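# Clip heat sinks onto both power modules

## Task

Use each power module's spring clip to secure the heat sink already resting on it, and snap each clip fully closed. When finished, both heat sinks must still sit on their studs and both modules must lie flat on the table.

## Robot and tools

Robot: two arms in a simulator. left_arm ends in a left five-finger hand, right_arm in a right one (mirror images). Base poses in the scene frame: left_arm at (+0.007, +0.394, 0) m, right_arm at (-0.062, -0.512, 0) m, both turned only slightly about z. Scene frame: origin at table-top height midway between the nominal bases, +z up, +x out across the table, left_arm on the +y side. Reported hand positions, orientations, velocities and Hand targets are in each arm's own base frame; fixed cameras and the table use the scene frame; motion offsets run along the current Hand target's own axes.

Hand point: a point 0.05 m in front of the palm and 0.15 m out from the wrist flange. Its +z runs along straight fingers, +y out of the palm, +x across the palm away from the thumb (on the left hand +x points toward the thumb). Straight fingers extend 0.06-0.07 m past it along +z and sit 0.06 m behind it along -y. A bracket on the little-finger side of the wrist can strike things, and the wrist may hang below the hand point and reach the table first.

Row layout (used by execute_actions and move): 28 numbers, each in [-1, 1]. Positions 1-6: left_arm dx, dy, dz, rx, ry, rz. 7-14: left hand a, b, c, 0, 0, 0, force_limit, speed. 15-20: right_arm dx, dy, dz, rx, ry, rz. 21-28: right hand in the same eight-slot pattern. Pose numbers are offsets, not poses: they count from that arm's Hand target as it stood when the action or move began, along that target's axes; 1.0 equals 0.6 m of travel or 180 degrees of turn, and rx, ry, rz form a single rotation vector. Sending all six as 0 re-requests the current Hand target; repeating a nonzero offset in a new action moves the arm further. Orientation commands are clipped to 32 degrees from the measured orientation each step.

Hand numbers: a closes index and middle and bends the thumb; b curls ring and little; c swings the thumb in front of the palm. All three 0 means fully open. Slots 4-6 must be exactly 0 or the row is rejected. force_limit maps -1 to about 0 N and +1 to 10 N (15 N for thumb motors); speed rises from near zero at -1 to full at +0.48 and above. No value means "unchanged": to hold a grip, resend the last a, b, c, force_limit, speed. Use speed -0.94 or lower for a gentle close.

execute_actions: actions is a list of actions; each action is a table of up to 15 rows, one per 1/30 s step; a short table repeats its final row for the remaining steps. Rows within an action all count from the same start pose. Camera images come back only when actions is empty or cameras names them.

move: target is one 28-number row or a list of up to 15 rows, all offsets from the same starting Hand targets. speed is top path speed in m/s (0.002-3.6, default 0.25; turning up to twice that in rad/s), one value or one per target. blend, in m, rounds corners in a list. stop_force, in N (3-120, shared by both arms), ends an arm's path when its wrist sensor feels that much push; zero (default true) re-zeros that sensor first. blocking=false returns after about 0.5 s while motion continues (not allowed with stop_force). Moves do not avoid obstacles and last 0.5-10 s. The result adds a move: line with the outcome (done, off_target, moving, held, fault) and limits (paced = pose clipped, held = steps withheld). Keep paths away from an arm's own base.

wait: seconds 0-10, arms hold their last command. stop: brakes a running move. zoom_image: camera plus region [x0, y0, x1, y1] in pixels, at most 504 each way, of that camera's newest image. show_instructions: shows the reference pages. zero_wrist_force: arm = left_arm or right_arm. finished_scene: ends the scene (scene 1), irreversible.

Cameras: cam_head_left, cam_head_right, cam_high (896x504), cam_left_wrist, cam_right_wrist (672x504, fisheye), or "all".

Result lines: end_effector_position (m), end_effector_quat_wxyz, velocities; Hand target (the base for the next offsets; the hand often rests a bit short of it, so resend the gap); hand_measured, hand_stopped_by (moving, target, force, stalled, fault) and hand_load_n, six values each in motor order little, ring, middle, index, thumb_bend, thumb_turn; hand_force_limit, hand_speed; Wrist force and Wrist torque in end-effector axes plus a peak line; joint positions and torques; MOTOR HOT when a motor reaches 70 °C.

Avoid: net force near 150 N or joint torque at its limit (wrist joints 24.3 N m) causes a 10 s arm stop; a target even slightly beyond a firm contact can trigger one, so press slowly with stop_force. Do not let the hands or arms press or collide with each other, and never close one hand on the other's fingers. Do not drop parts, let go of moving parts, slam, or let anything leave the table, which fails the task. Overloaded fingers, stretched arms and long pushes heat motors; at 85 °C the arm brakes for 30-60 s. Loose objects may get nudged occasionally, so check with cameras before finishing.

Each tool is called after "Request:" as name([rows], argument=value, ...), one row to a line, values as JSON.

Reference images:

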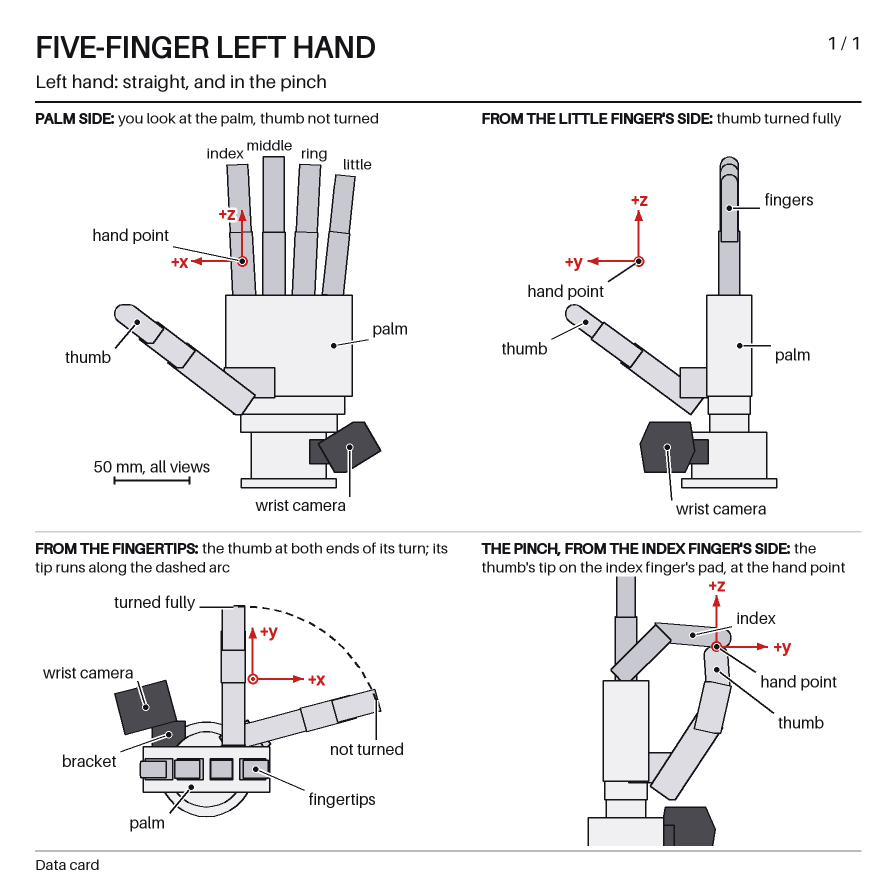

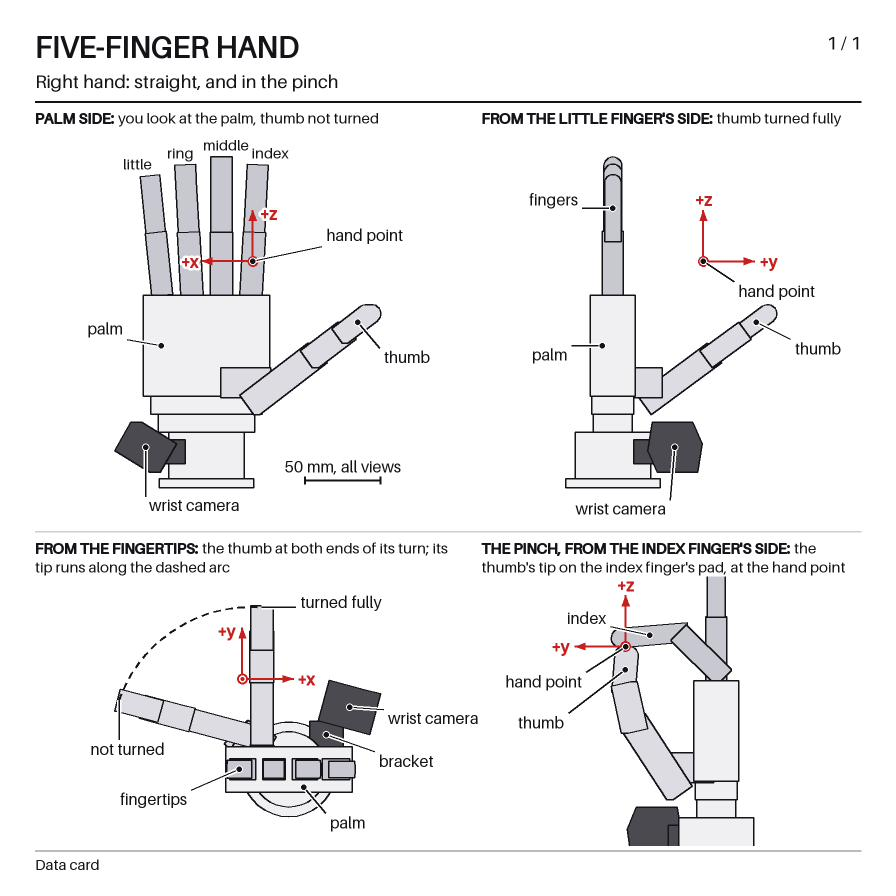

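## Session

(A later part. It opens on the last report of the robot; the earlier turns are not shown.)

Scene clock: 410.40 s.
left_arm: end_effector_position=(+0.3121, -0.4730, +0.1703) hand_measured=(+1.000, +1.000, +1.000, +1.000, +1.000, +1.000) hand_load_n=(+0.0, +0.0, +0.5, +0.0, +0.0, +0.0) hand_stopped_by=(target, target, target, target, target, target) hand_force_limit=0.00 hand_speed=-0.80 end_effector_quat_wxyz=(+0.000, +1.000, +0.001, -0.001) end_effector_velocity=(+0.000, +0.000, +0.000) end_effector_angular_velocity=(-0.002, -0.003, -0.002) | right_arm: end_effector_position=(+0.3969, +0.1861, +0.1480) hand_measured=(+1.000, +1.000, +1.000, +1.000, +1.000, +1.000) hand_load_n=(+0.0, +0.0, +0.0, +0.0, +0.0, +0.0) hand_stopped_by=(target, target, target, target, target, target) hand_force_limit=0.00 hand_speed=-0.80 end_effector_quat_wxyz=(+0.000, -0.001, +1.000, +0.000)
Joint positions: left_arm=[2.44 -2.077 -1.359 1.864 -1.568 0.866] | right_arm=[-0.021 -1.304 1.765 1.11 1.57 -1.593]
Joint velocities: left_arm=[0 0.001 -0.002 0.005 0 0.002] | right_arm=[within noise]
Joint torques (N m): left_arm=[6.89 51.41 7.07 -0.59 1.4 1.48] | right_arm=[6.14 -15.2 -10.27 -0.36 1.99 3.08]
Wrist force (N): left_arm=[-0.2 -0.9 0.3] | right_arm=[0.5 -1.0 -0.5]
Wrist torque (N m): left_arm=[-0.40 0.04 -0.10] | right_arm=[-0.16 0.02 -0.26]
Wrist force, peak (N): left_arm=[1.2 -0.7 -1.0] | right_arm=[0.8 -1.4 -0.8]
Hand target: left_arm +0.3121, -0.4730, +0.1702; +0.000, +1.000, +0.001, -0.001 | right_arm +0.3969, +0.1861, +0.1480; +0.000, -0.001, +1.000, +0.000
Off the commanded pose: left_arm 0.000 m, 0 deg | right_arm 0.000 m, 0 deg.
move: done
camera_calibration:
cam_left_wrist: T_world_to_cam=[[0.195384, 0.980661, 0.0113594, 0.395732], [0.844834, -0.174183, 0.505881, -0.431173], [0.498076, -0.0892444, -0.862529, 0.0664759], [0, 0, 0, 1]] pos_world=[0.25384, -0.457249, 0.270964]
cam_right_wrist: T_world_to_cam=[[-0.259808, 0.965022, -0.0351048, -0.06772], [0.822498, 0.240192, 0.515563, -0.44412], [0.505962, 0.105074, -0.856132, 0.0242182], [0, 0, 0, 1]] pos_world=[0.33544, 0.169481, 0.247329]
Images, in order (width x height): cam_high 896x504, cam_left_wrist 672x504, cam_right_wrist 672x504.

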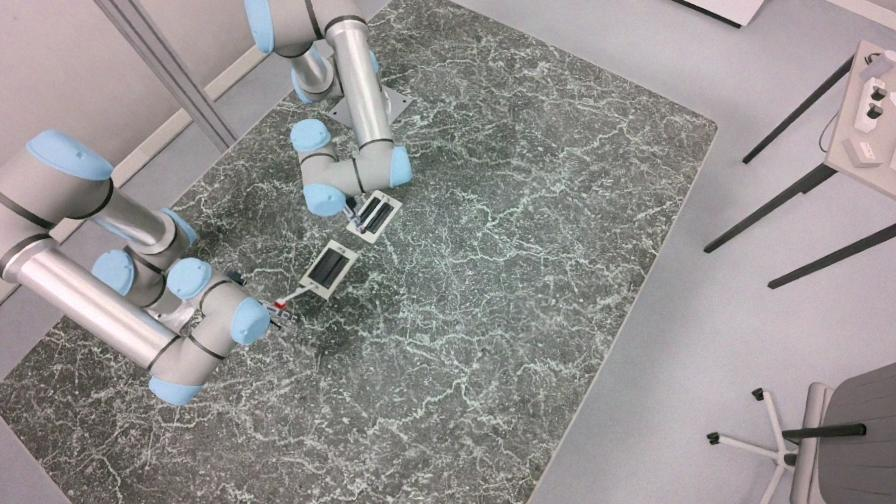

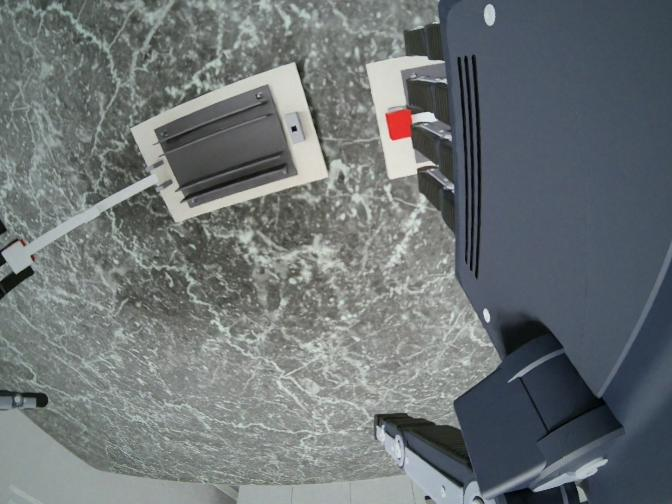

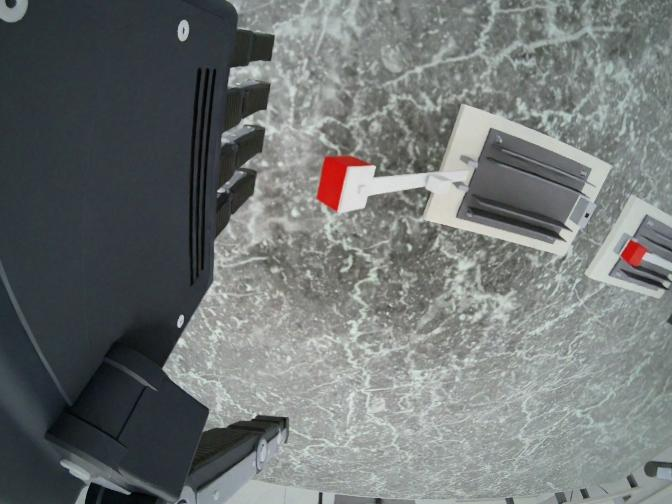

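Request:
zoom_image(camera="cam_right_wrist", region=[310, 145, 480, 225])

Request:
zoom_image(camera="cam_right_wrist", region=[550, 180, 672, 300])

Request:
zoom_image(camera="cam_left_wrist", region=[0, 200, 60, 300])

Scaled by 2.965 from the camera's 672x504 image, which has a finer 960x720 frame.

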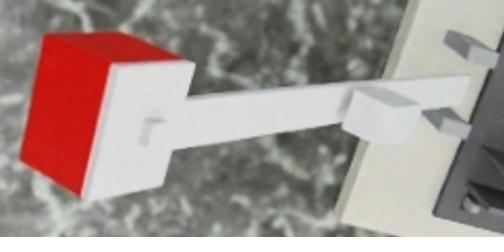

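Scaled by 4.131 from the camera's 672x504 image, which has a finer 960x720 frame.

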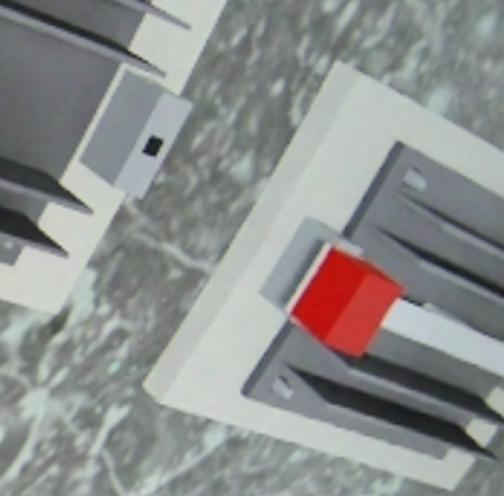

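Scaled by 5.040 from the camera's 672x504 image, which has a finer 960x720 frame.

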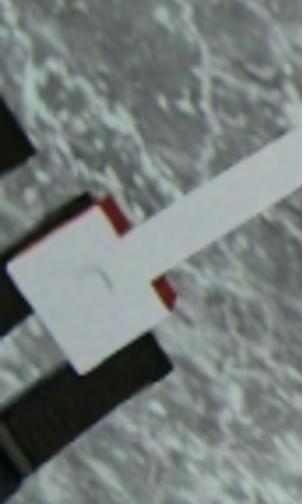

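Request:
move([
  [-0.001, 0.0, 0.097, 0, 0, 0, 0,0,0,0,0,0, 0.0, -0.8, 0,0,0,0,0,0, 0,0,0,0,0,0, 0.0, -0.8],
], speed=0.1)

Request:
move([
  [0, 0.0, 0.02, 0, 0, 0, 0,0,0,0,0,0, 0.0, -0.8, 0,0,0,0,0,0, 0,0,0,0,0,0, 0.0, -0.8],
], speed=0.005, stop_force=4)

Scene clock: 416.00 s.
left_arm: end_effector_position=(+0.3114, -0.4731, +0.1121) hand_measured=(+1.000, +1.000, +1.000, +1.000, +1.000, +1.000) hand_load_n=(+0.0, +0.0, +0.0, +0.0, +0.0, +0.0) hand_stopped_by=(target, target, target, target, target, target) hand_force_limit=0.00 hand_speed=-0.80 end_effector_quat_wxyz=(+0.000, +1.000, +0.001, -0.001) | right_arm: end_effector_position=(+0.3969, +0.1861, +0.1480) hand_measured=(+1.000, +1.000, +1.000, +1.000, +1.000, +1.000) hand_load_n=(+0.0, +0.0, +0.0, +0.0, +0.0, +0.0) hand_stopped_by=(target, target, target, target, target, target) hand_force_limit=0.00 hand_speed=-0.80 end_effector_quat_wxyz=(+0.000, -0.001, +1.000, +0.000)
Joint positions: left_arm=[2.439 -2.125 -1.442 1.994 -1.568 0.865] | right_arm=[-0.021 -1.304 1.765 1.11 1.57 -1.593]
Joint torques (N m): left_arm=[-5.84 28.63 7.07 -0.05 1.08 -1.83] | right_arm=[7.88 -16.11 -9.95 -0.41 1.96 2.9]
Wrist force (N): left_arm=[0.0 -0.9 0.1] | right_arm=[0.5 -1.0 -0.8]
Wrist torque (N m): left_arm=[-0.38 0.00 -0.03] | right_arm=[-0.15 0.03 -0.26]
Wrist force, peak (N): left_arm=[-0.1 -1.0 0.7] | right_arm=[0.6 -1.0 -0.8]
Hand target: left_arm +0.3114, -0.4731, +0.1121; +0.000, +1.000, +0.001, -0.001 | right_arm +0.3969, +0.1861, +0.1480; +0.000, -0.001, +1.000, +0.000
Off the commanded pose: left_arm 0.000 m, 0 deg | right_arm 0.000 m, 0 deg.
move: done

Scene clock: 418.33 s.
left_arm: end_effector_position=(+0.3114, -0.4731, +0.1069) hand_measured=(+1.000, +1.000, +1.000, +1.000, +1.000, +1.000) hand_load_n=(+0.5, +0.0, +0.0, +0.0, +0.0, +0.0) hand_stopped_by=(target, target, target, target, target, target) hand_force_limit=0.00 hand_speed=-0.80 end_effector_quat_wxyz=(+0.000, +1.000, +0.001, -0.001) | right_arm: end_effector_position=(+0.3969, +0.1861, +0.1480) hand_measured=(+1.000, +1.000, +1.000, +1.000, +1.000, +1.000) hand_load_n=(+0.0, +0.0, +0.0, +0.0, +0.0, +0.0) hand_stopped_by=(target, target, target, target, target, target) hand_force_limit=0.00 hand_speed=-0.80 end_effector_quat_wxyz=(+0.000, -0.001, +1.000, +0.000)
Joint positions: left_arm=[2.439 -2.13 -1.448 2.006 -1.568 0.865] | right_arm=[-0.021 -1.304 1.765 1.11 1.57 -1.593]
Joint torques (N m): left_arm=[-6.59 49.12 26.11 -4.16 1.63 -1.71] | right_arm=[6.49 -15.86 -9.96 -0.36 1.94 3]
Wrist force (N): left_arm=[0.5 -0.3 -5.8] | right_arm=[0.3 -1.0 -0.7]
Wrist torque (N m): left_arm=[-0.05 -0.09 -0.02] | right_arm=[-0.16 0.04 -0.27]
Wrist force, peak (N): left_arm=[0.3 -0.2 -8.2] | right_arm=[0.5 -1.1 -0.8]
Hand target: left_arm +0.3114, -0.4731, +0.1069; +0.000, +1.000, +0.001, -0.001 (not the last commanded pose) | right_arm +0.3969, +0.1861, +0.1480; +0.000, -0.001, +1.000, +0.000
Off the commanded pose: left_arm 0.007 m, 0 deg | right_arm 0.000 m, 0 deg.
move: contact (left_arm)

Request:
move([
  [0, 0.0, 0.014, 0, 0, 0, 0,0,0,0,0,0, 0.0, -0.8, 0,0,0,0,0,0, 0,0,0,0,0,0, 0.0, -0.8],
], speed=0.005, stop_force=46)

Scene clock: 423.30 s.
left_arm: end_effector_position=(+0.3114, -0.4731, +0.1053) hand_measured=(+1.000, +1.000, +1.000, +1.000, +1.000, +1.000) hand_load_n=(+0.0, +0.0, -0.5, +0.0, +0.0, +0.0) hand_stopped_by=(target, target, target, target, target, target) hand_force_limit=0.00 hand_speed=-0.80 end_effector_quat_wxyz=(+0.001, +1.000, +0.001, -0.001) | right_arm: end_effector_position=(+0.3969, +0.1861, +0.1480) hand_measured=(+1.000, +1.000, +1.000, +1.000, +1.000, +1.000) hand_load_n=(+0.0, +0.0, +0.0, +0.0, +0.0, +0.0) hand_stopped_by=(target, target, target, target, target, target) hand_force_limit=0.00 hand_speed=-0.80 end_effector_quat_wxyz=(+0.000, -0.001, +1.000, +0.000)
Joint positions: left_arm=[2.439 -2.132 -1.45 2.01 -1.568 0.865] | right_arm=[-0.021 -1.304 1.765 1.11 1.57 -1.593]
Joint torques (N m): left_arm=[-4.6 24.86 11.29 0.27 1.2 -1.88] | right_arm=[6.7 -15.96 -10.58 -0.48 1.97 2.9]
Wrist force (N): left_arm=[1.2 -0.1 -55.0] | right_arm=[0.3 -0.9 -0.7]
Wrist torque (N m): left_arm=[2.91 -0.97 0.02] | right_arm=[-0.14 0.05 -0.27]
Wrist force, peak (N): left_arm=[1.0 -0.4 -58.9] | right_arm=[0.5 -1.1 -0.9]
Hand target: left_arm +0.3114, -0.4731, +0.1053; +0.001, +1.000, +0.001, -0.001 (not the last commanded pose) | right_arm +0.3969, +0.1861, +0.1480; +0.000, -0.001, +1.000, +0.000
Off the commanded pose: left_arm 0.007 m, 0 deg | right_arm 0.000 m, 0 deg.
move: contact (left_arm)

Request:
move([
  [0,0,-0.1,0,0,0, 0,0,0,0,0,0, 0.0, -0.8, 0,0,0,0,0,0, 0,0,0,0,0,0, 0.0, -0.8],
  [0,-0.2885,-0.2412,0,0,0, 0,0,0,0,0,0, 0.0, -0.8, 0,0.03,-0.008,0,0,0, 0,0,0,0,0,0, 0.0, -0.8],
], speed=[0.1, 0.25], blend=[0.03, 0])

Request:
move([
  [0,0,0,0,0,0, 0,0,0,0,0,0, 0.0, -0.8, 0,0.0265,-0.0087,0,0,0, 0,0,0,0,0,0, 0.0, -0.8],
  [0,0,0,0,0,0, 0,0,0,0,0,0, 0.0, -0.8, 0.0017,0.1015,-0.042,0,0,0, 0,0,0,0,0,0, 0.0, -0.8],
  [0,0,0,0,0,0, 0,0,0,0,0,0, 0.0, -0.8, 0.004,0.1665,-0.067,0,0,0, 0,0,0,0,0,0, 0.0, -0.8],
  [0,0,0,0,0,0, 0,0,0,0,0,0, 0.0, -0.8, 0.004,0.1732,-0.112,0,0,0, 0,0,0,0,0,0, 0.0, -0.8],
  [0,0,0,0,0,0, 0,0,0,0,0,0, 0.0, -0.8, 0.005,0.2338,-0.1153,0,0,0, 0,0,0,0,0,0, 0.0, -0.8],
  [0,0,0,0,0,0, 0,0,0,0,0,0, 0.0, -0.8, 0.0065,0.2932,-0.103,0,0,0, 0,0,0,0,0,0, 0.0, -0.8],
  [0,0,0,0,0,0, 0,0,0,0,0,0, 0.0, -0.8, 0.009,0.3473,-0.0758,0,0,0, 0,0,0,0,0,0, 0.0, -0.8],
  [0,0,0,0,0,0, 0,0,0,0,0,0, 0.0, -0.8, 0.011,0.3925,-0.0353,0,0,0, 0,0,0,0,0,0, 0.0, -0.8],
  [0,0,0,0,0,0, 0,0,0,0,0,0, 0.0, -0.8, 0.013,0.4162,-0.0025,0,0,0, 0,0,0,0,0,0, 0.0, -0.8],
], speed=0.06, blend=[0.01,0.015,0.01,0.01,0.01,0.01,0.01,0.01,0], stop_force=10, cameras=["cam_high", "cam_left_wrist", "cam_right_wrist"])

Scene clock: 442.10 s.
left_arm: end_effector_position=(+0.3113, -0.2999, +0.2498) hand_measured=(+1.000, +1.000, +1.000, +1.000, +1.000, +1.000) hand_load_n=(+0.0, +0.0, +0.0, +0.0, +0.0, +0.0) hand_stopped_by=(target, target, target, target, target, target) hand_force_limit=0.00 hand_speed=-0.80 end_effector_quat_wxyz=(+0.001, +1.000, +0.001, -0.001) | right_arm: end_effector_position=(+0.3969, +0.2042, +0.1528) hand_measured=(+1.000, +1.000, +1.000, +1.000, +1.000, +1.000) hand_load_n=(+0.0, +0.0, +0.0, +0.0, +0.0, +0.0) hand_stopped_by=(target, target, target, target, target, target) hand_force_limit=0.00 hand_speed=-0.80 end_effector_quat_wxyz=(+0.000, -0.001, +1.000, +0.000)
Joint positions: left_arm=[2.805 -1.714 -1.642 1.783 -1.569 1.231] | right_arm=[0.028 -1.295 1.739 1.127 1.57 -1.544]
Joint torques (N m): left_arm=[6.2 35.55 8.11 -4.46 1.68 1.66] | right_arm=[6.69 -16.39 -24.27 4.88 0.05 3.05]
Wrist force (N): left_arm=[-0.2 -0.6 0.2] | right_arm=[0.3 -0.7 -0.7]
Wrist torque (N m): left_arm=[-0.34 0.02 -0.10] | right_arm=[-0.11 0.04 -0.26]
Wrist force, peak (N): left_arm=[1.3 -0.1 -55.4] | right_arm=[0.4 -1.2 -0.8]
Hand target: left_arm +0.3113, -0.2998, +0.2498; +0.001, +1.000, +0.001, -0.001 | right_arm +0.3969, +0.2041, +0.1528; +0.000, -0.001, +1.000, +0.000
Off the commanded pose: left_arm 0.000 m, 0 deg | right_arm 0.000 m, 0 deg.
move: done

Scene clock: 448.23 s.
left_arm: end_effector_position=(+0.3113, -0.2998, +0.2498) hand_measured=(+1.000, +1.000, +1.000, +1.000, +1.000, +1.000) hand_load_n=(+0.0, +0.0, +0.0, +0.0, +0.0, +0.0) hand_stopped_by=(target, target, target, target, target, target) hand_force_limit=0.00 hand_speed=-0.80 end_effector_quat_wxyz=(+0.001, +1.000, +0.001, -0.001) | right_arm: end_effector_position=(+0.3888, +0.4538, +0.1544) hand_measured=(+1.000, +1.000, +1.000, +1.000, +1.000, +1.000) hand_load_n=(+0.0, +0.0, +0.0, +0.0, +0.0, +0.0) hand_stopped_by=(target, target, target, target, target, target) hand_force_limit=0.00 hand_speed=-0.80 end_effector_quat_wxyz=(+0.000, -0.001, +1.000, +0.000)
Joint positions: left_arm=[2.805 -1.714 -1.642 1.783 -1.569 1.232] | right_arm=[0.579 -0.976 1.259 1.287 1.57 -0.993]
Joint torques (N m): left_arm=[7.01 34.97 7.36 -4.32 1.27 1.36] | right_arm=[6.16 -30.43 -25.45 -0.41 2.45 3.15]
Wrist force (N): left_arm=[-0.3 -0.6 0.0] | right_arm=[0.7 -0.9 -0.4]
Wrist torque (N m): left_arm=[-0.32 0.04 -0.11] | right_arm=[-0.15 -0.03 -0.23]
Wrist force, peak (N): left_arm=[-0.2 -0.8 0.2] | right_arm=[0.5 -1.7 -1.3]
Hand target: left_arm +0.3113, -0.2998, +0.2498; +0.001, +1.000, +0.001, -0.001 | right_arm +0.3888, +0.4538, +0.1544; +0.000, -0.001, +1.000, +0.000
Off the commanded pose: left_arm 0.000 m, 0 deg | right_arm 0.000 m, 0 deg.
move: done; blend cut to 0.0084 m at target 1
camera_calibration:
cam_left_wrist: T_world_to_cam=[[0.19546, 0.980649, 0.0111111, 0.225218], [0.844685, -0.174096, 0.50616, -0.440497], [0.498299, -0.0895488, -0.862368, 0.150753], [0, 0, 0, 1]] pos_world=[0.25294, -0.284049, 0.350464]
cam_right_wrist: T_world_to_cam=[[-0.259808, 0.965022, -0.0351048, -0.327933], [0.822498, 0.240192, 0.515563, -0.505108], [0.505962, 0.105074, -0.856132, 0.00575301], [0, 0, 0, 1]] pos_world=[0.32734, 0.437181, 0.253829]
Images, in order (width x height): cam_high 896x504, cam_left_wrist 672x504, cam_right_wrist 672x504.

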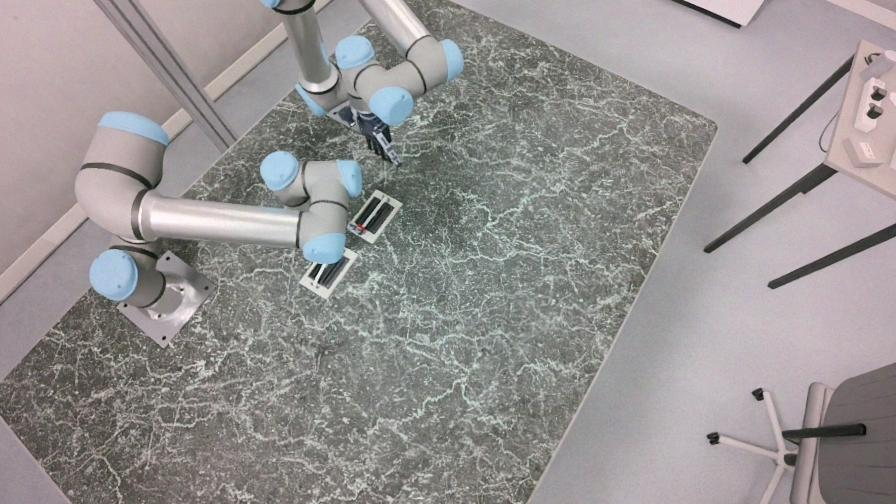

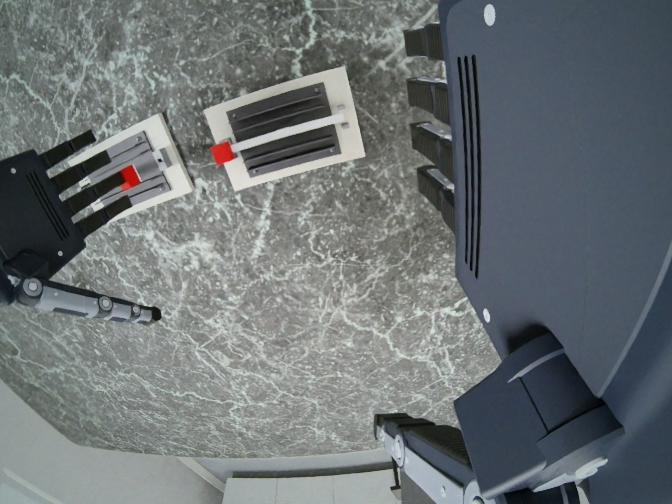

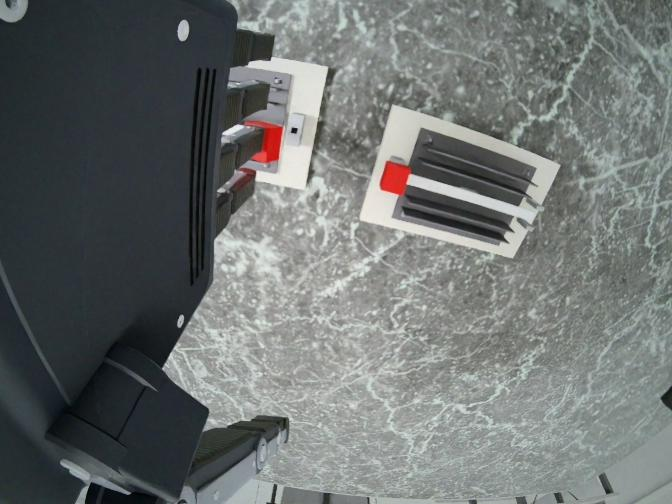

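Request:
zoom_image(camera="cam_right_wrist", region=[360, 90, 560, 270])

Request:
zoom_image(camera="cam_left_wrist", region=[40, 60, 370, 240])

Request:
zoom_image(camera="cam_right_wrist", region=[220, 40, 350, 220])

Scaled by 2.520 from the camera's 672x504 image, which has a finer 960x720 frame.

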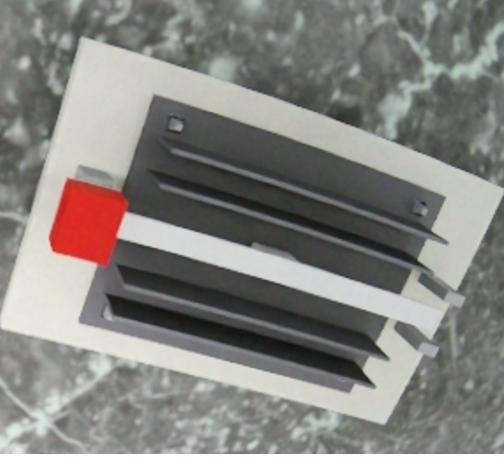

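Scaled by 1.527 from the camera's 672x504 image, which has a finer 960x720 frame.

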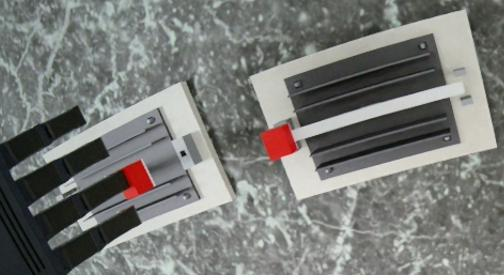

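Scaled by 2.800 from the camera's 672x504 image, which has a finer 960x720 frame.

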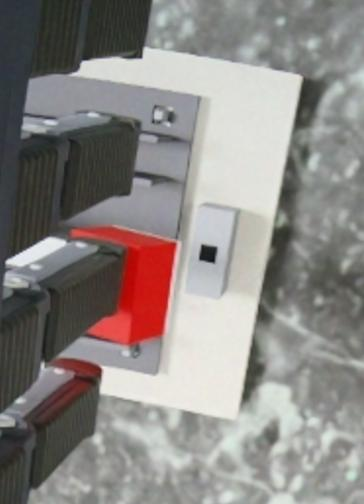

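Request:
move([
  [0,0,0,0,0,0, 0,0,0,0,0,0, 0.0, -0.8, 0,0.02,0.044,0,0,0, 0,0,0,0,0,0, 0.0, -0.8],
  [0,0,0,0,0,0, 0,0,0,0,0,0, 0.0, -0.8, 0,0.0228,0.087,0,0,0, 0,0,0,0,0,0, 0.0, -0.8],
], speed=[0.04, 0.006], stop_force=4, cameras=["cam_right_wrist", "cam_left_wrist"])

Scene clock: 459.23 s.
left_arm: end_effector_position=(+0.3113, -0.2998, +0.2498) hand_measured=(+1.000, +1.000, +1.000, +1.000, +1.000, +1.000) hand_load_n=(+0.0, +0.0, +0.0, +0.0, +0.0, +0.0) hand_stopped_by=(target, target, target, target, target, target) hand_force_limit=0.00 hand_speed=-0.80 end_effector_quat_wxyz=(+0.001, +1.000, +0.001, -0.001) | right_arm: end_effector_position=(+0.3888, +0.4669, +0.1127) hand_measured=(+1.000, +1.000, +1.000, +1.000, +1.000, +1.000) hand_load_n=(+0.0, +0.0, -0.5, +0.0, +0.0, +0.0) hand_stopped_by=(target, target, target, target, target, target) hand_force_limit=0.00 hand_speed=-0.80 end_effector_quat_wxyz=(+0.000, -0.001, +1.000, +0.000)
Joint positions: left_arm=[2.805 -1.714 -1.642 1.783 -1.569 1.232] | right_arm=[0.6 -0.92 1.279 1.212 1.57 -0.972]
Joint torques (N m): left_arm=[5.92 35.37 8.31 -4.54 1.23 1.15] | right_arm=[-0.77 -50.36 -24.27 4.98 2.27 1.33]
Wrist force (N): left_arm=[0.0 -0.4 0.1] | right_arm=[0.2 -1.0 -3.5]
Wrist torque (N m): left_arm=[-0.30 0.00 -0.10] | right_arm=[-0.07 0.05 -0.26]
Wrist force, peak (N): left_arm=[-0.2 -0.8 0.2] | right_arm=[0.5 -1.0 -7.4]
Hand target: left_arm +0.3113, -0.2998, +0.2498; +0.001, +1.000, +0.001, -0.001 | right_arm +0.3888, +0.4669, +0.1127; +0.000, -0.001, +1.000, +0.000 (not the last commanded pose)
Off the commanded pose: left_arm 0.000 m, 0 deg | right_arm 0.010 m, 0 deg.
move: contact (right_arm); path passed 1 of 2 targets
camera_calibration:
cam_left_wrist: T_world_to_cam=[[0.19546, 0.980649, 0.0111111, 0.225218], [0.844685, -0.174096, 0.50616, -0.440497], [0.498299, -0.0895488, -0.862368, 0.150753], [0, 0, 0, 1]] pos_world=[0.25294, -0.284049, 0.350464]
cam_right_wrist: T_world_to_cam=[[-0.259808, 0.965022, -0.0351048, -0.341942], [0.822498, 0.240192, 0.515563, -0.486732], [0.505962, 0.105074, -0.856132, -0.0313137], [0, 0, 0, 1]] pos_world=[0.32734, 0.450181, 0.212129]
Images, in order (width x height): cam_left_wrist 672x504, cam_right_wrist 672x504.

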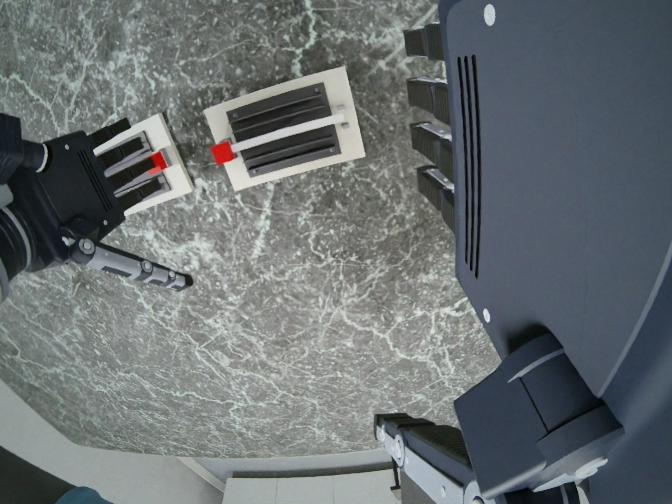

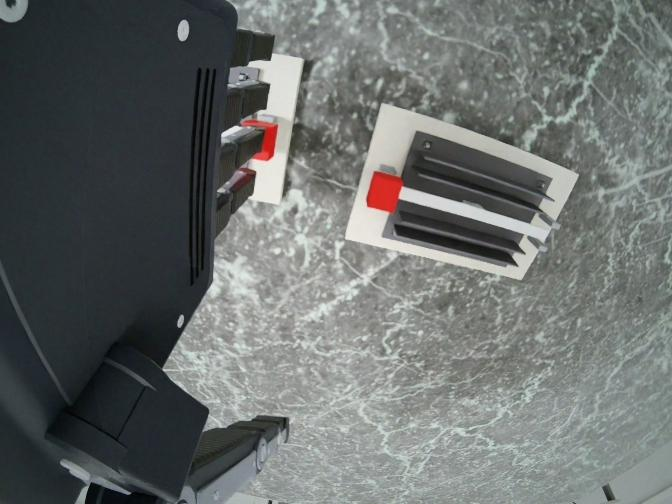

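Request:
move([
  [0,0,0,0,0,0, 0,0,0,0,0,0, 0.0, -0.8, 0,0.0008,0.018,0,0,0, 0,0,0,0,0,0, 0.0, -0.8],
], speed=0.006, stop_force=14)

Scene clock: 462.70 s.
left_arm: end_effector_position=(+0.3113, -0.2998, +0.2498) hand_measured=(+1.000, +1.000, +1.000, +1.000, +1.000, +1.000) hand_load_n=(+0.0, +0.0, +0.0, +0.0, +0.0, +0.0) hand_stopped_by=(target, target, target, target, target, target) hand_force_limit=0.00 hand_speed=-0.80 end_effector_quat_wxyz=(+0.001, +1.000, +0.001, -0.001) | right_arm: end_effector_position=(+0.3889, +0.4669, +0.1116) hand_measured=(+1.000, +1.000, +1.000, +1.000, +1.000, +1.000) hand_load_n=(+0.0, +0.0, -1.0, +0.0, +0.0, +0.0) hand_stopped_by=(target, target, target, target, target, target) hand_force_limit=0.00 hand_speed=-0.80 end_effector_quat_wxyz=(+0.000, -0.001, +1.000, +0.000)
Joint positions: left_arm=[2.805 -1.714 -1.642 1.783 -1.569 1.232] | right_arm=[0.6 -0.919 1.28 1.209 1.57 -0.972]
Joint torques (N m): left_arm=[6.41 35.34 7.05 -4.26 0.99 1.47] | right_arm=[-2.41 -43.95 -20.4 3.82 2.48 -0.59]
Wrist force (N): left_arm=[-0.1 -0.7 0.1] | right_arm=[0.9 -0.2 -14.2]
Wrist torque (N m): left_arm=[-0.34 0.01 -0.09] | right_arm=[0.62 0.28 -0.21]
Wrist force, peak (N): left_arm=[-0.2 -0.9 0.2] | right_arm=[0.7 -0.7 -20.3]
Hand target: left_arm +0.3113, -0.2998, +0.2498; +0.001, +1.000, +0.001, -0.001 | right_arm +0.3889, +0.4669, +0.1116; +0.000, -0.001, +1.000, +0.000 (not the last commanded pose)
Off the commanded pose: left_arm 0.000 m, 0 deg | right_arm 0.010 m, 0 deg.
move: contact (right_arm)

Request:
move([
  [0,0,0,0,0,0, 0,0,0,0,0,0, 0.0, -0.8, 0,0.0008,0.0155,0,0,0, 0,0,0,0,0,0, 0.0, -0.8],
], speed=0.006, stop_force=22, cameras=["cam_right_wrist", "cam_left_wrist"])

Scene clock: 466.70 s.
left_arm: end_effector_position=(+0.3113, -0.2998, +0.2498) hand_measured=(+1.000, +1.000, +1.000, +1.000, +1.000, +1.000) hand_load_n=(+0.0, -0.5, +0.0, +0.0, +0.0, +0.0) hand_stopped_by=(target, target, target, target, target, target) hand_force_limit=0.00 hand_speed=-0.80 end_effector_quat_wxyz=(+0.001, +1.000, +0.001, -0.001) | right_arm: end_effector_position=(+0.3889, +0.4672, +0.1069) hand_measured=(+1.000, +1.000, +1.000, +1.000, +1.000, +1.000) hand_load_n=(+0.0, +0.0, -3.5, +0.0, +0.0, +0.0) hand_stopped_by=(target, target, target, target, target, target) hand_force_limit=0.00 hand_speed=-0.80 end_effector_quat_wxyz=(+0.000, -0.001, +1.000, +0.000)
Joint positions: left_arm=[2.805 -1.714 -1.642 1.783 -1.569 1.232] | right_arm=[0.6 -0.914 1.285 1.2 1.57 -0.971]
Joint torques (N m): left_arm=[6.57 35.55 7.75 -4.37 1.02 1.34] | right_arm=[0.51 -31.06 -12.39 1.95 2.46 1.4]
Wrist force (N): left_arm=[-0.2 -0.5 0.0] | right_arm=[0.4 0.7 -39.2]
Wrist torque (N m): left_arm=[-0.32 0.03 -0.10] | right_arm=[1.95 0.79 -0.21]
Wrist force, peak (N): left_arm=[0.0 -0.8 0.3] | right_arm=[1.0 0.8 -43.0]
Hand target: left_arm +0.3113, -0.2998, +0.2498; +0.001, +1.000, +0.001, -0.001 | right_arm +0.3889, +0.4672, +0.1069; +0.000, -0.001, +1.000, +0.000 (not the last commanded pose)
Off the commanded pose: left_arm 0.000 m, 0 deg | right_arm 0.005 m, 0 deg.
move: contact (right_arm)
camera_calibration:
cam_left_wrist: T_world_to_cam=[[0.19546, 0.980649, 0.0111111, 0.225218], [0.844685, -0.174096, 0.50616, -0.440497], [0.498299, -0.0895488, -0.862368, 0.150753], [0, 0, 0, 1]] pos_world=[0.25294, -0.284049, 0.350464]
cam_right_wrist: T_world_to_cam=[[-0.259845, 0.965013, -0.0350792, -0.342428], [0.822371, 0.240185, 0.515768, -0.48376], [0.506148, 0.105172, -0.85601, -0.0365271], [0, 0, 0, 1]] pos_world=[0.32734, 0.450481, 0.206228]
Images, in order (width x height): cam_left_wrist 672x504, cam_right_wrist 672x504.

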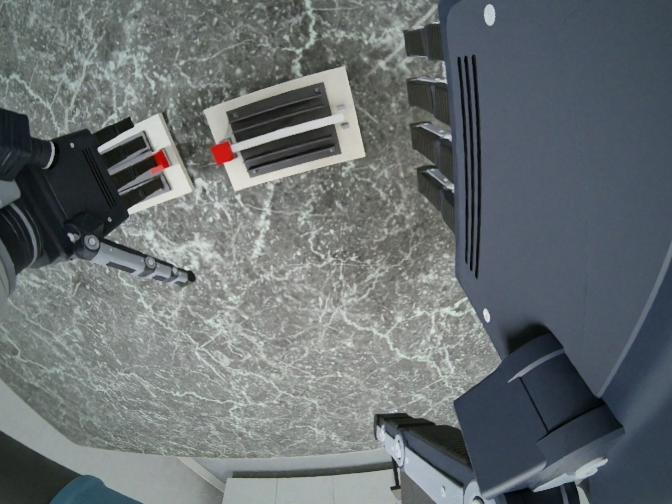

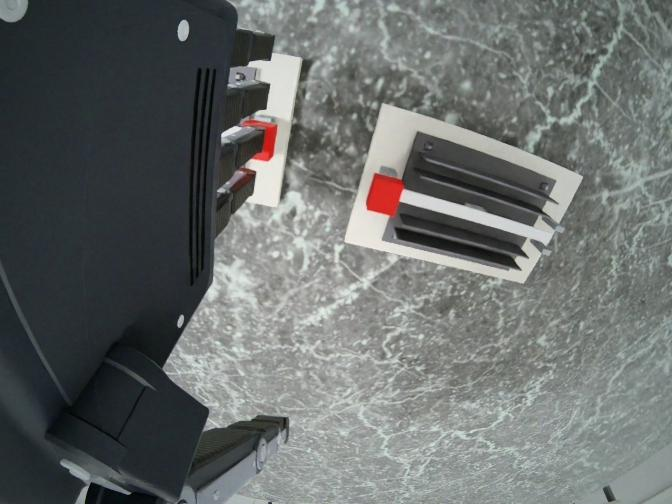

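Request:
move([
  [0,0,0,0,0,0, 0,0,0,0,0,0, 0.0, -0.8, 0,0,-0.017,0,0,0, 0,0,0,0,0,0, 0.0, -0.8],
], speed=0.05)

Request:
move([
  [0,0,0,0,0,0, 0,0,0,0,0,0, 0.0, -0.8, 0,0,0.025,0,0,0, 0,0,0,0,0,0, 0.0, -0.8],
], speed=0.007, stop_force=4)

Scene clock: 471.70 s.
left_arm: end_effector_position=(+0.3113, -0.2998, +0.2498) hand_measured=(+1.000, +1.000, +1.000, +1.000, +1.000, +1.000) hand_load_n=(+0.0, +0.0, +0.0, +0.0, +0.0, +0.0) hand_stopped_by=(target, target, target, target, target, target) hand_force_limit=0.00 hand_speed=-0.80 end_effector_quat_wxyz=(+0.001, +1.000, +0.001, -0.001) | right_arm: end_effector_position=(+0.3889, +0.4672, +0.1170) hand_measured=(+1.000, +1.000, +1.000, +1.000, +1.000, +1.000) hand_load_n=(+0.5, +0.0, +0.0, +0.0, +0.0, +0.0) hand_stopped_by=(target, target, target, target, target, target) hand_force_limit=0.00 hand_speed=-0.80 end_effector_quat_wxyz=(+0.000, -0.001, +1.000, +0.000)
Joint positions: left_arm=[2.805 -1.714 -1.642 1.783 -1.569 1.232] | right_arm=[0.6 -0.923 1.272 1.221 1.57 -0.972]
Joint torques (N m): left_arm=[6.24 36.42 7.94 -4.14 0.83 1.25] | right_arm=[-3.25 -53.63 -25.08 5.07 2.05 -2.51]
Wrist force (N): left_arm=[0.0 -0.5 0.1] | right_arm=[0.6 -1.1 -0.4]
Wrist torque (N m): left_arm=[-0.31 -0.01 -0.09] | right_arm=[-0.20 -0.01 -0.26]
Wrist force, peak (N): left_arm=[0.0 -0.9 0.0] | right_arm=[0.3 0.9 -39.3]
Hand target: left_arm +0.3113, -0.2998, +0.2498; +0.001, +1.000, +0.001, -0.001 | right_arm +0.3889, +0.4672, +0.1171; +0.000, -0.001, +1.000, +0.000
Off the commanded pose: left_arm 0.000 m, 0 deg | right_arm 0.000 m, 0 deg.
move: done

Scene clock: 474.23 s.
left_arm: end_effector_position=(+0.3113, -0.2998, +0.2498) hand_measured=(+1.000, +1.000, +1.000, +1.000, +1.000, +1.000) hand_load_n=(+0.0, +0.0, +0.0, +0.0, +0.0, +0.0) hand_stopped_by=(target, target, target, target, target, target) hand_force_limit=0.00 hand_speed=-0.80 end_effector_quat_wxyz=(+0.001, +1.000, +0.001, -0.001) | right_arm: end_effector_position=(+0.3889, +0.4672, +0.1080) hand_measured=(+1.000, +1.000, +1.000, +1.000, +1.000, +1.000) hand_load_n=(+0.0, +0.0, +0.0, +0.0, +0.0, +0.0) hand_stopped_by=(target, target, target, target, target, target) hand_force_limit=0.00 hand_speed=-0.80 end_effector_quat_wxyz=(+0.000, -0.001, +1.000, +0.000)
Joint positions: left_arm=[2.805 -1.714 -1.642 1.783 -1.569 1.232] | right_arm=[0.6 -0.915 1.284 1.202 1.57 -0.972]
Joint torques (N m): left_arm=[6.5 36.2 8.5 -4.51 0.78 1.08] | right_arm=[-1.06 -48.51 -23.38 4.47 2.13 -2.06]
Wrist force (N): left_arm=[-0.3 -0.5 0.4] | right_arm=[0.5 -0.7 -7.3]
Wrist torque (N m): left_arm=[-0.33 0.04 -0.11] | right_arm=[0.26 0.11 -0.26]
Wrist force, peak (N): left_arm=[-0.4 -0.7 0.4] | right_arm=[0.4 -1.2 -13.0]
Hand target: left_arm +0.3113, -0.2998, +0.2498; +0.001, +1.000, +0.001, -0.001 | right_arm +0.3889, +0.4672, +0.1080; +0.000, -0.001, +1.000, +0.000 (not the last commanded pose)
Off the commanded pose: left_arm 0.000 m, 0 deg | right_arm 0.006 m, 0 deg.
move: contact (right_arm)

Request:
move([
  [0,0,0,0,0,0, 0,0,0,0,0,0, 0.0, -0.8, 0,0,-0.08,0,0,0, 0,0,0,0,0,0, 0.0, -0.8],
  [0,0,0,0,0,0, 0,0,0,0,0,0, 0.0, -0.8, 0,-0.2,-0.2,0,0,0, 0,0,0,0,0,0, 0.0, -0.8],
], speed=[0.1, 0.2], blend=[0.02, 0], cameras=["all"])

Scene clock: 478.50 s.
left_arm: end_effector_position=(+0.3113, -0.2998, +0.2498) hand_measured=(+1.000, +1.000, +1.000, +1.000, +1.000, +1.000) hand_load_n=(+0.0, +0.0, +0.0, +0.0, -0.5, +0.0) hand_stopped_by=(target, target, target, target, target, target) hand_force_limit=0.00 hand_speed=-0.80 end_effector_quat_wxyz=(+0.001, +1.000, +0.001, -0.001) | right_arm: end_effector_position=(+0.3890, +0.3471, +0.2279) hand_measured=(+1.000, +1.000, +1.000, +1.000, +1.000, +1.000) hand_load_n=(+0.0, +0.0, +0.0, +0.0, +0.0, +0.0) hand_stopped_by=(target, target, target, target, target, target) hand_force_limit=0.00 hand_speed=-0.80 end_effector_quat_wxyz=(+0.000, -0.001, +1.000, +0.000)
Joint positions: left_arm=[2.805 -1.714 -1.642 1.783 -1.569 1.232] | right_arm=[0.38 -1.198 1.404 1.364 1.57 -1.192]
Joint torques (N m): left_arm=[5.86 33.84 8.2 -4.16 0.85 1.41] | right_arm=[-6.42 -41.44 -12.51 4.82 -2.51 -2.8]
Wrist force (N): left_arm=[-0.2 -0.5 0.1] | right_arm=[0.5 -1.1 -0.8]
Wrist torque (N m): left_arm=[-0.31 0.02 -0.10] | right_arm=[-0.18 0.02 -0.15]
Wrist force, peak (N): left_arm=[0.1 -0.8 0.2] | right_arm=[0.0 -1.4 -8.9]
Hand target: left_arm +0.3113, -0.2998, +0.2498; +0.001, +1.000, +0.001, -0.001 | right_arm +0.3890, +0.3471, +0.2279; +0.000, -0.001, +1.000, +0.000
Off the commanded pose: left_arm 0.000 m, 0 deg | right_arm 0.000 m, 0 deg.
move: done
camera_calibration:
cam_left_wrist: T_world_to_cam=[[0.19546, 0.980649, 0.0111111, 0.225218], [0.844685, -0.174096, 0.50616, -0.440497], [0.498299, -0.0895488, -0.862368, 0.150753], [0, 0, 0, 1]] pos_world=[0.25294, -0.284049, 0.350464]
cam_right_wrist: T_world_to_cam=[[-0.259849, 0.965012, -0.0350812, -0.222353], [0.82237, 0.240189, 0.515768, -0.517428], [0.506148, 0.105172, -0.85601, 0.0796201], [0, 0, 0, 1]] pos_world=[0.32744, 0.330481, 0.327228]

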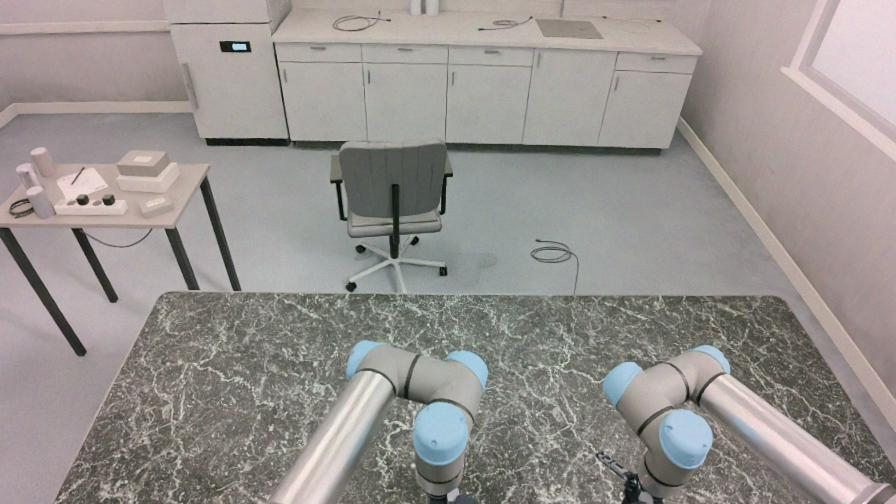

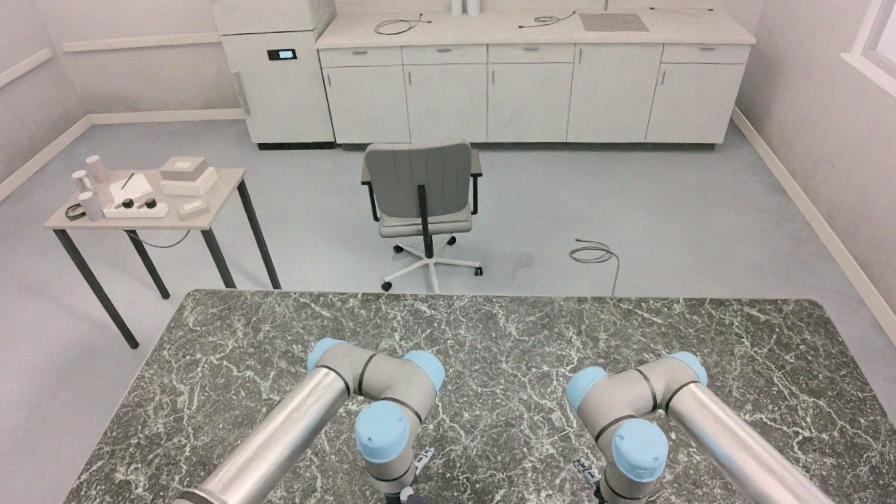

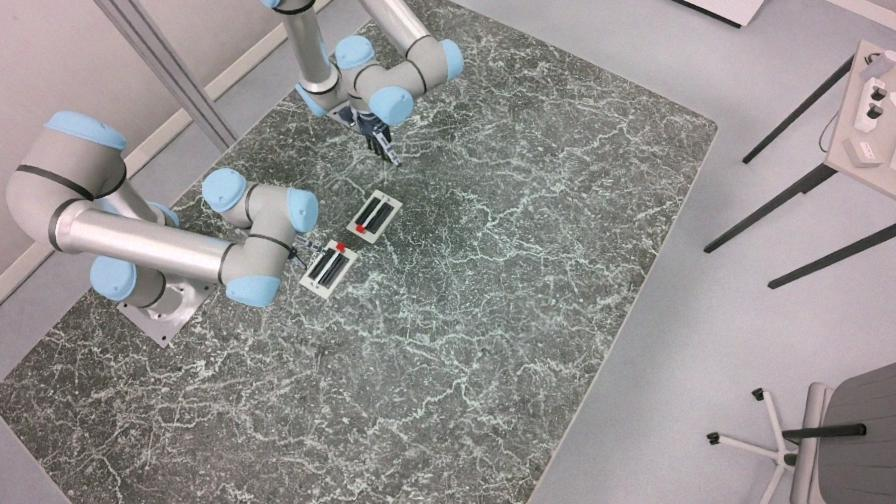

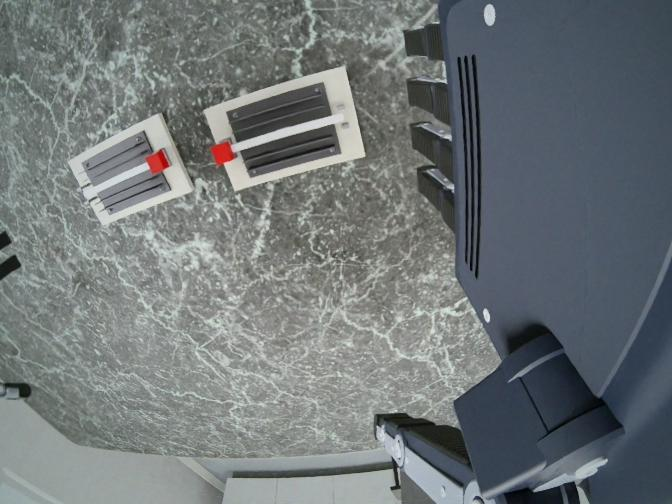

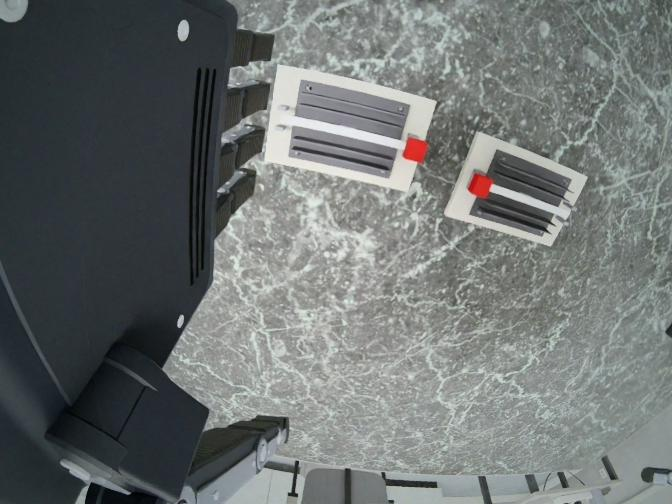

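Request:
zoom_image(camera="cam_right_wrist", region=[255, 50, 605, 260])

Request:
zoom_image(camera="cam_left_wrist", region=[50, 50, 380, 240])

Scaled by 1.440 from the camera's 672x504 image, which has a finer 960x720 frame.

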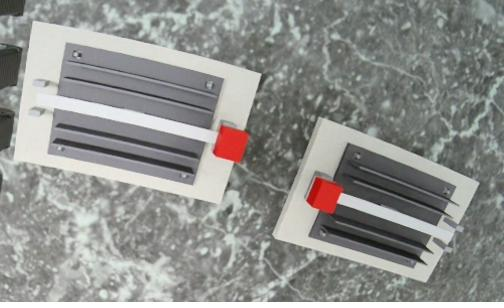

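Scaled by 1.527 from the camera's 672x504 image, which has a finer 960x720 frame.

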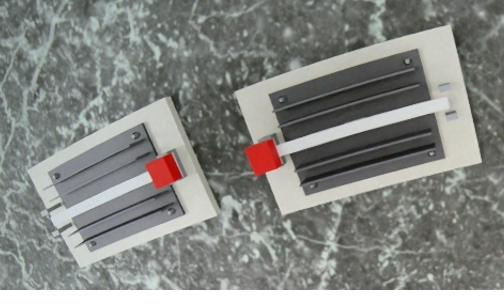

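Both clips stay down after being pressed, both heat sinks sit on their studs and both modules are flat, so I'm ending the scene.

Request:
finished_scene()

The scene is finished: the task was done.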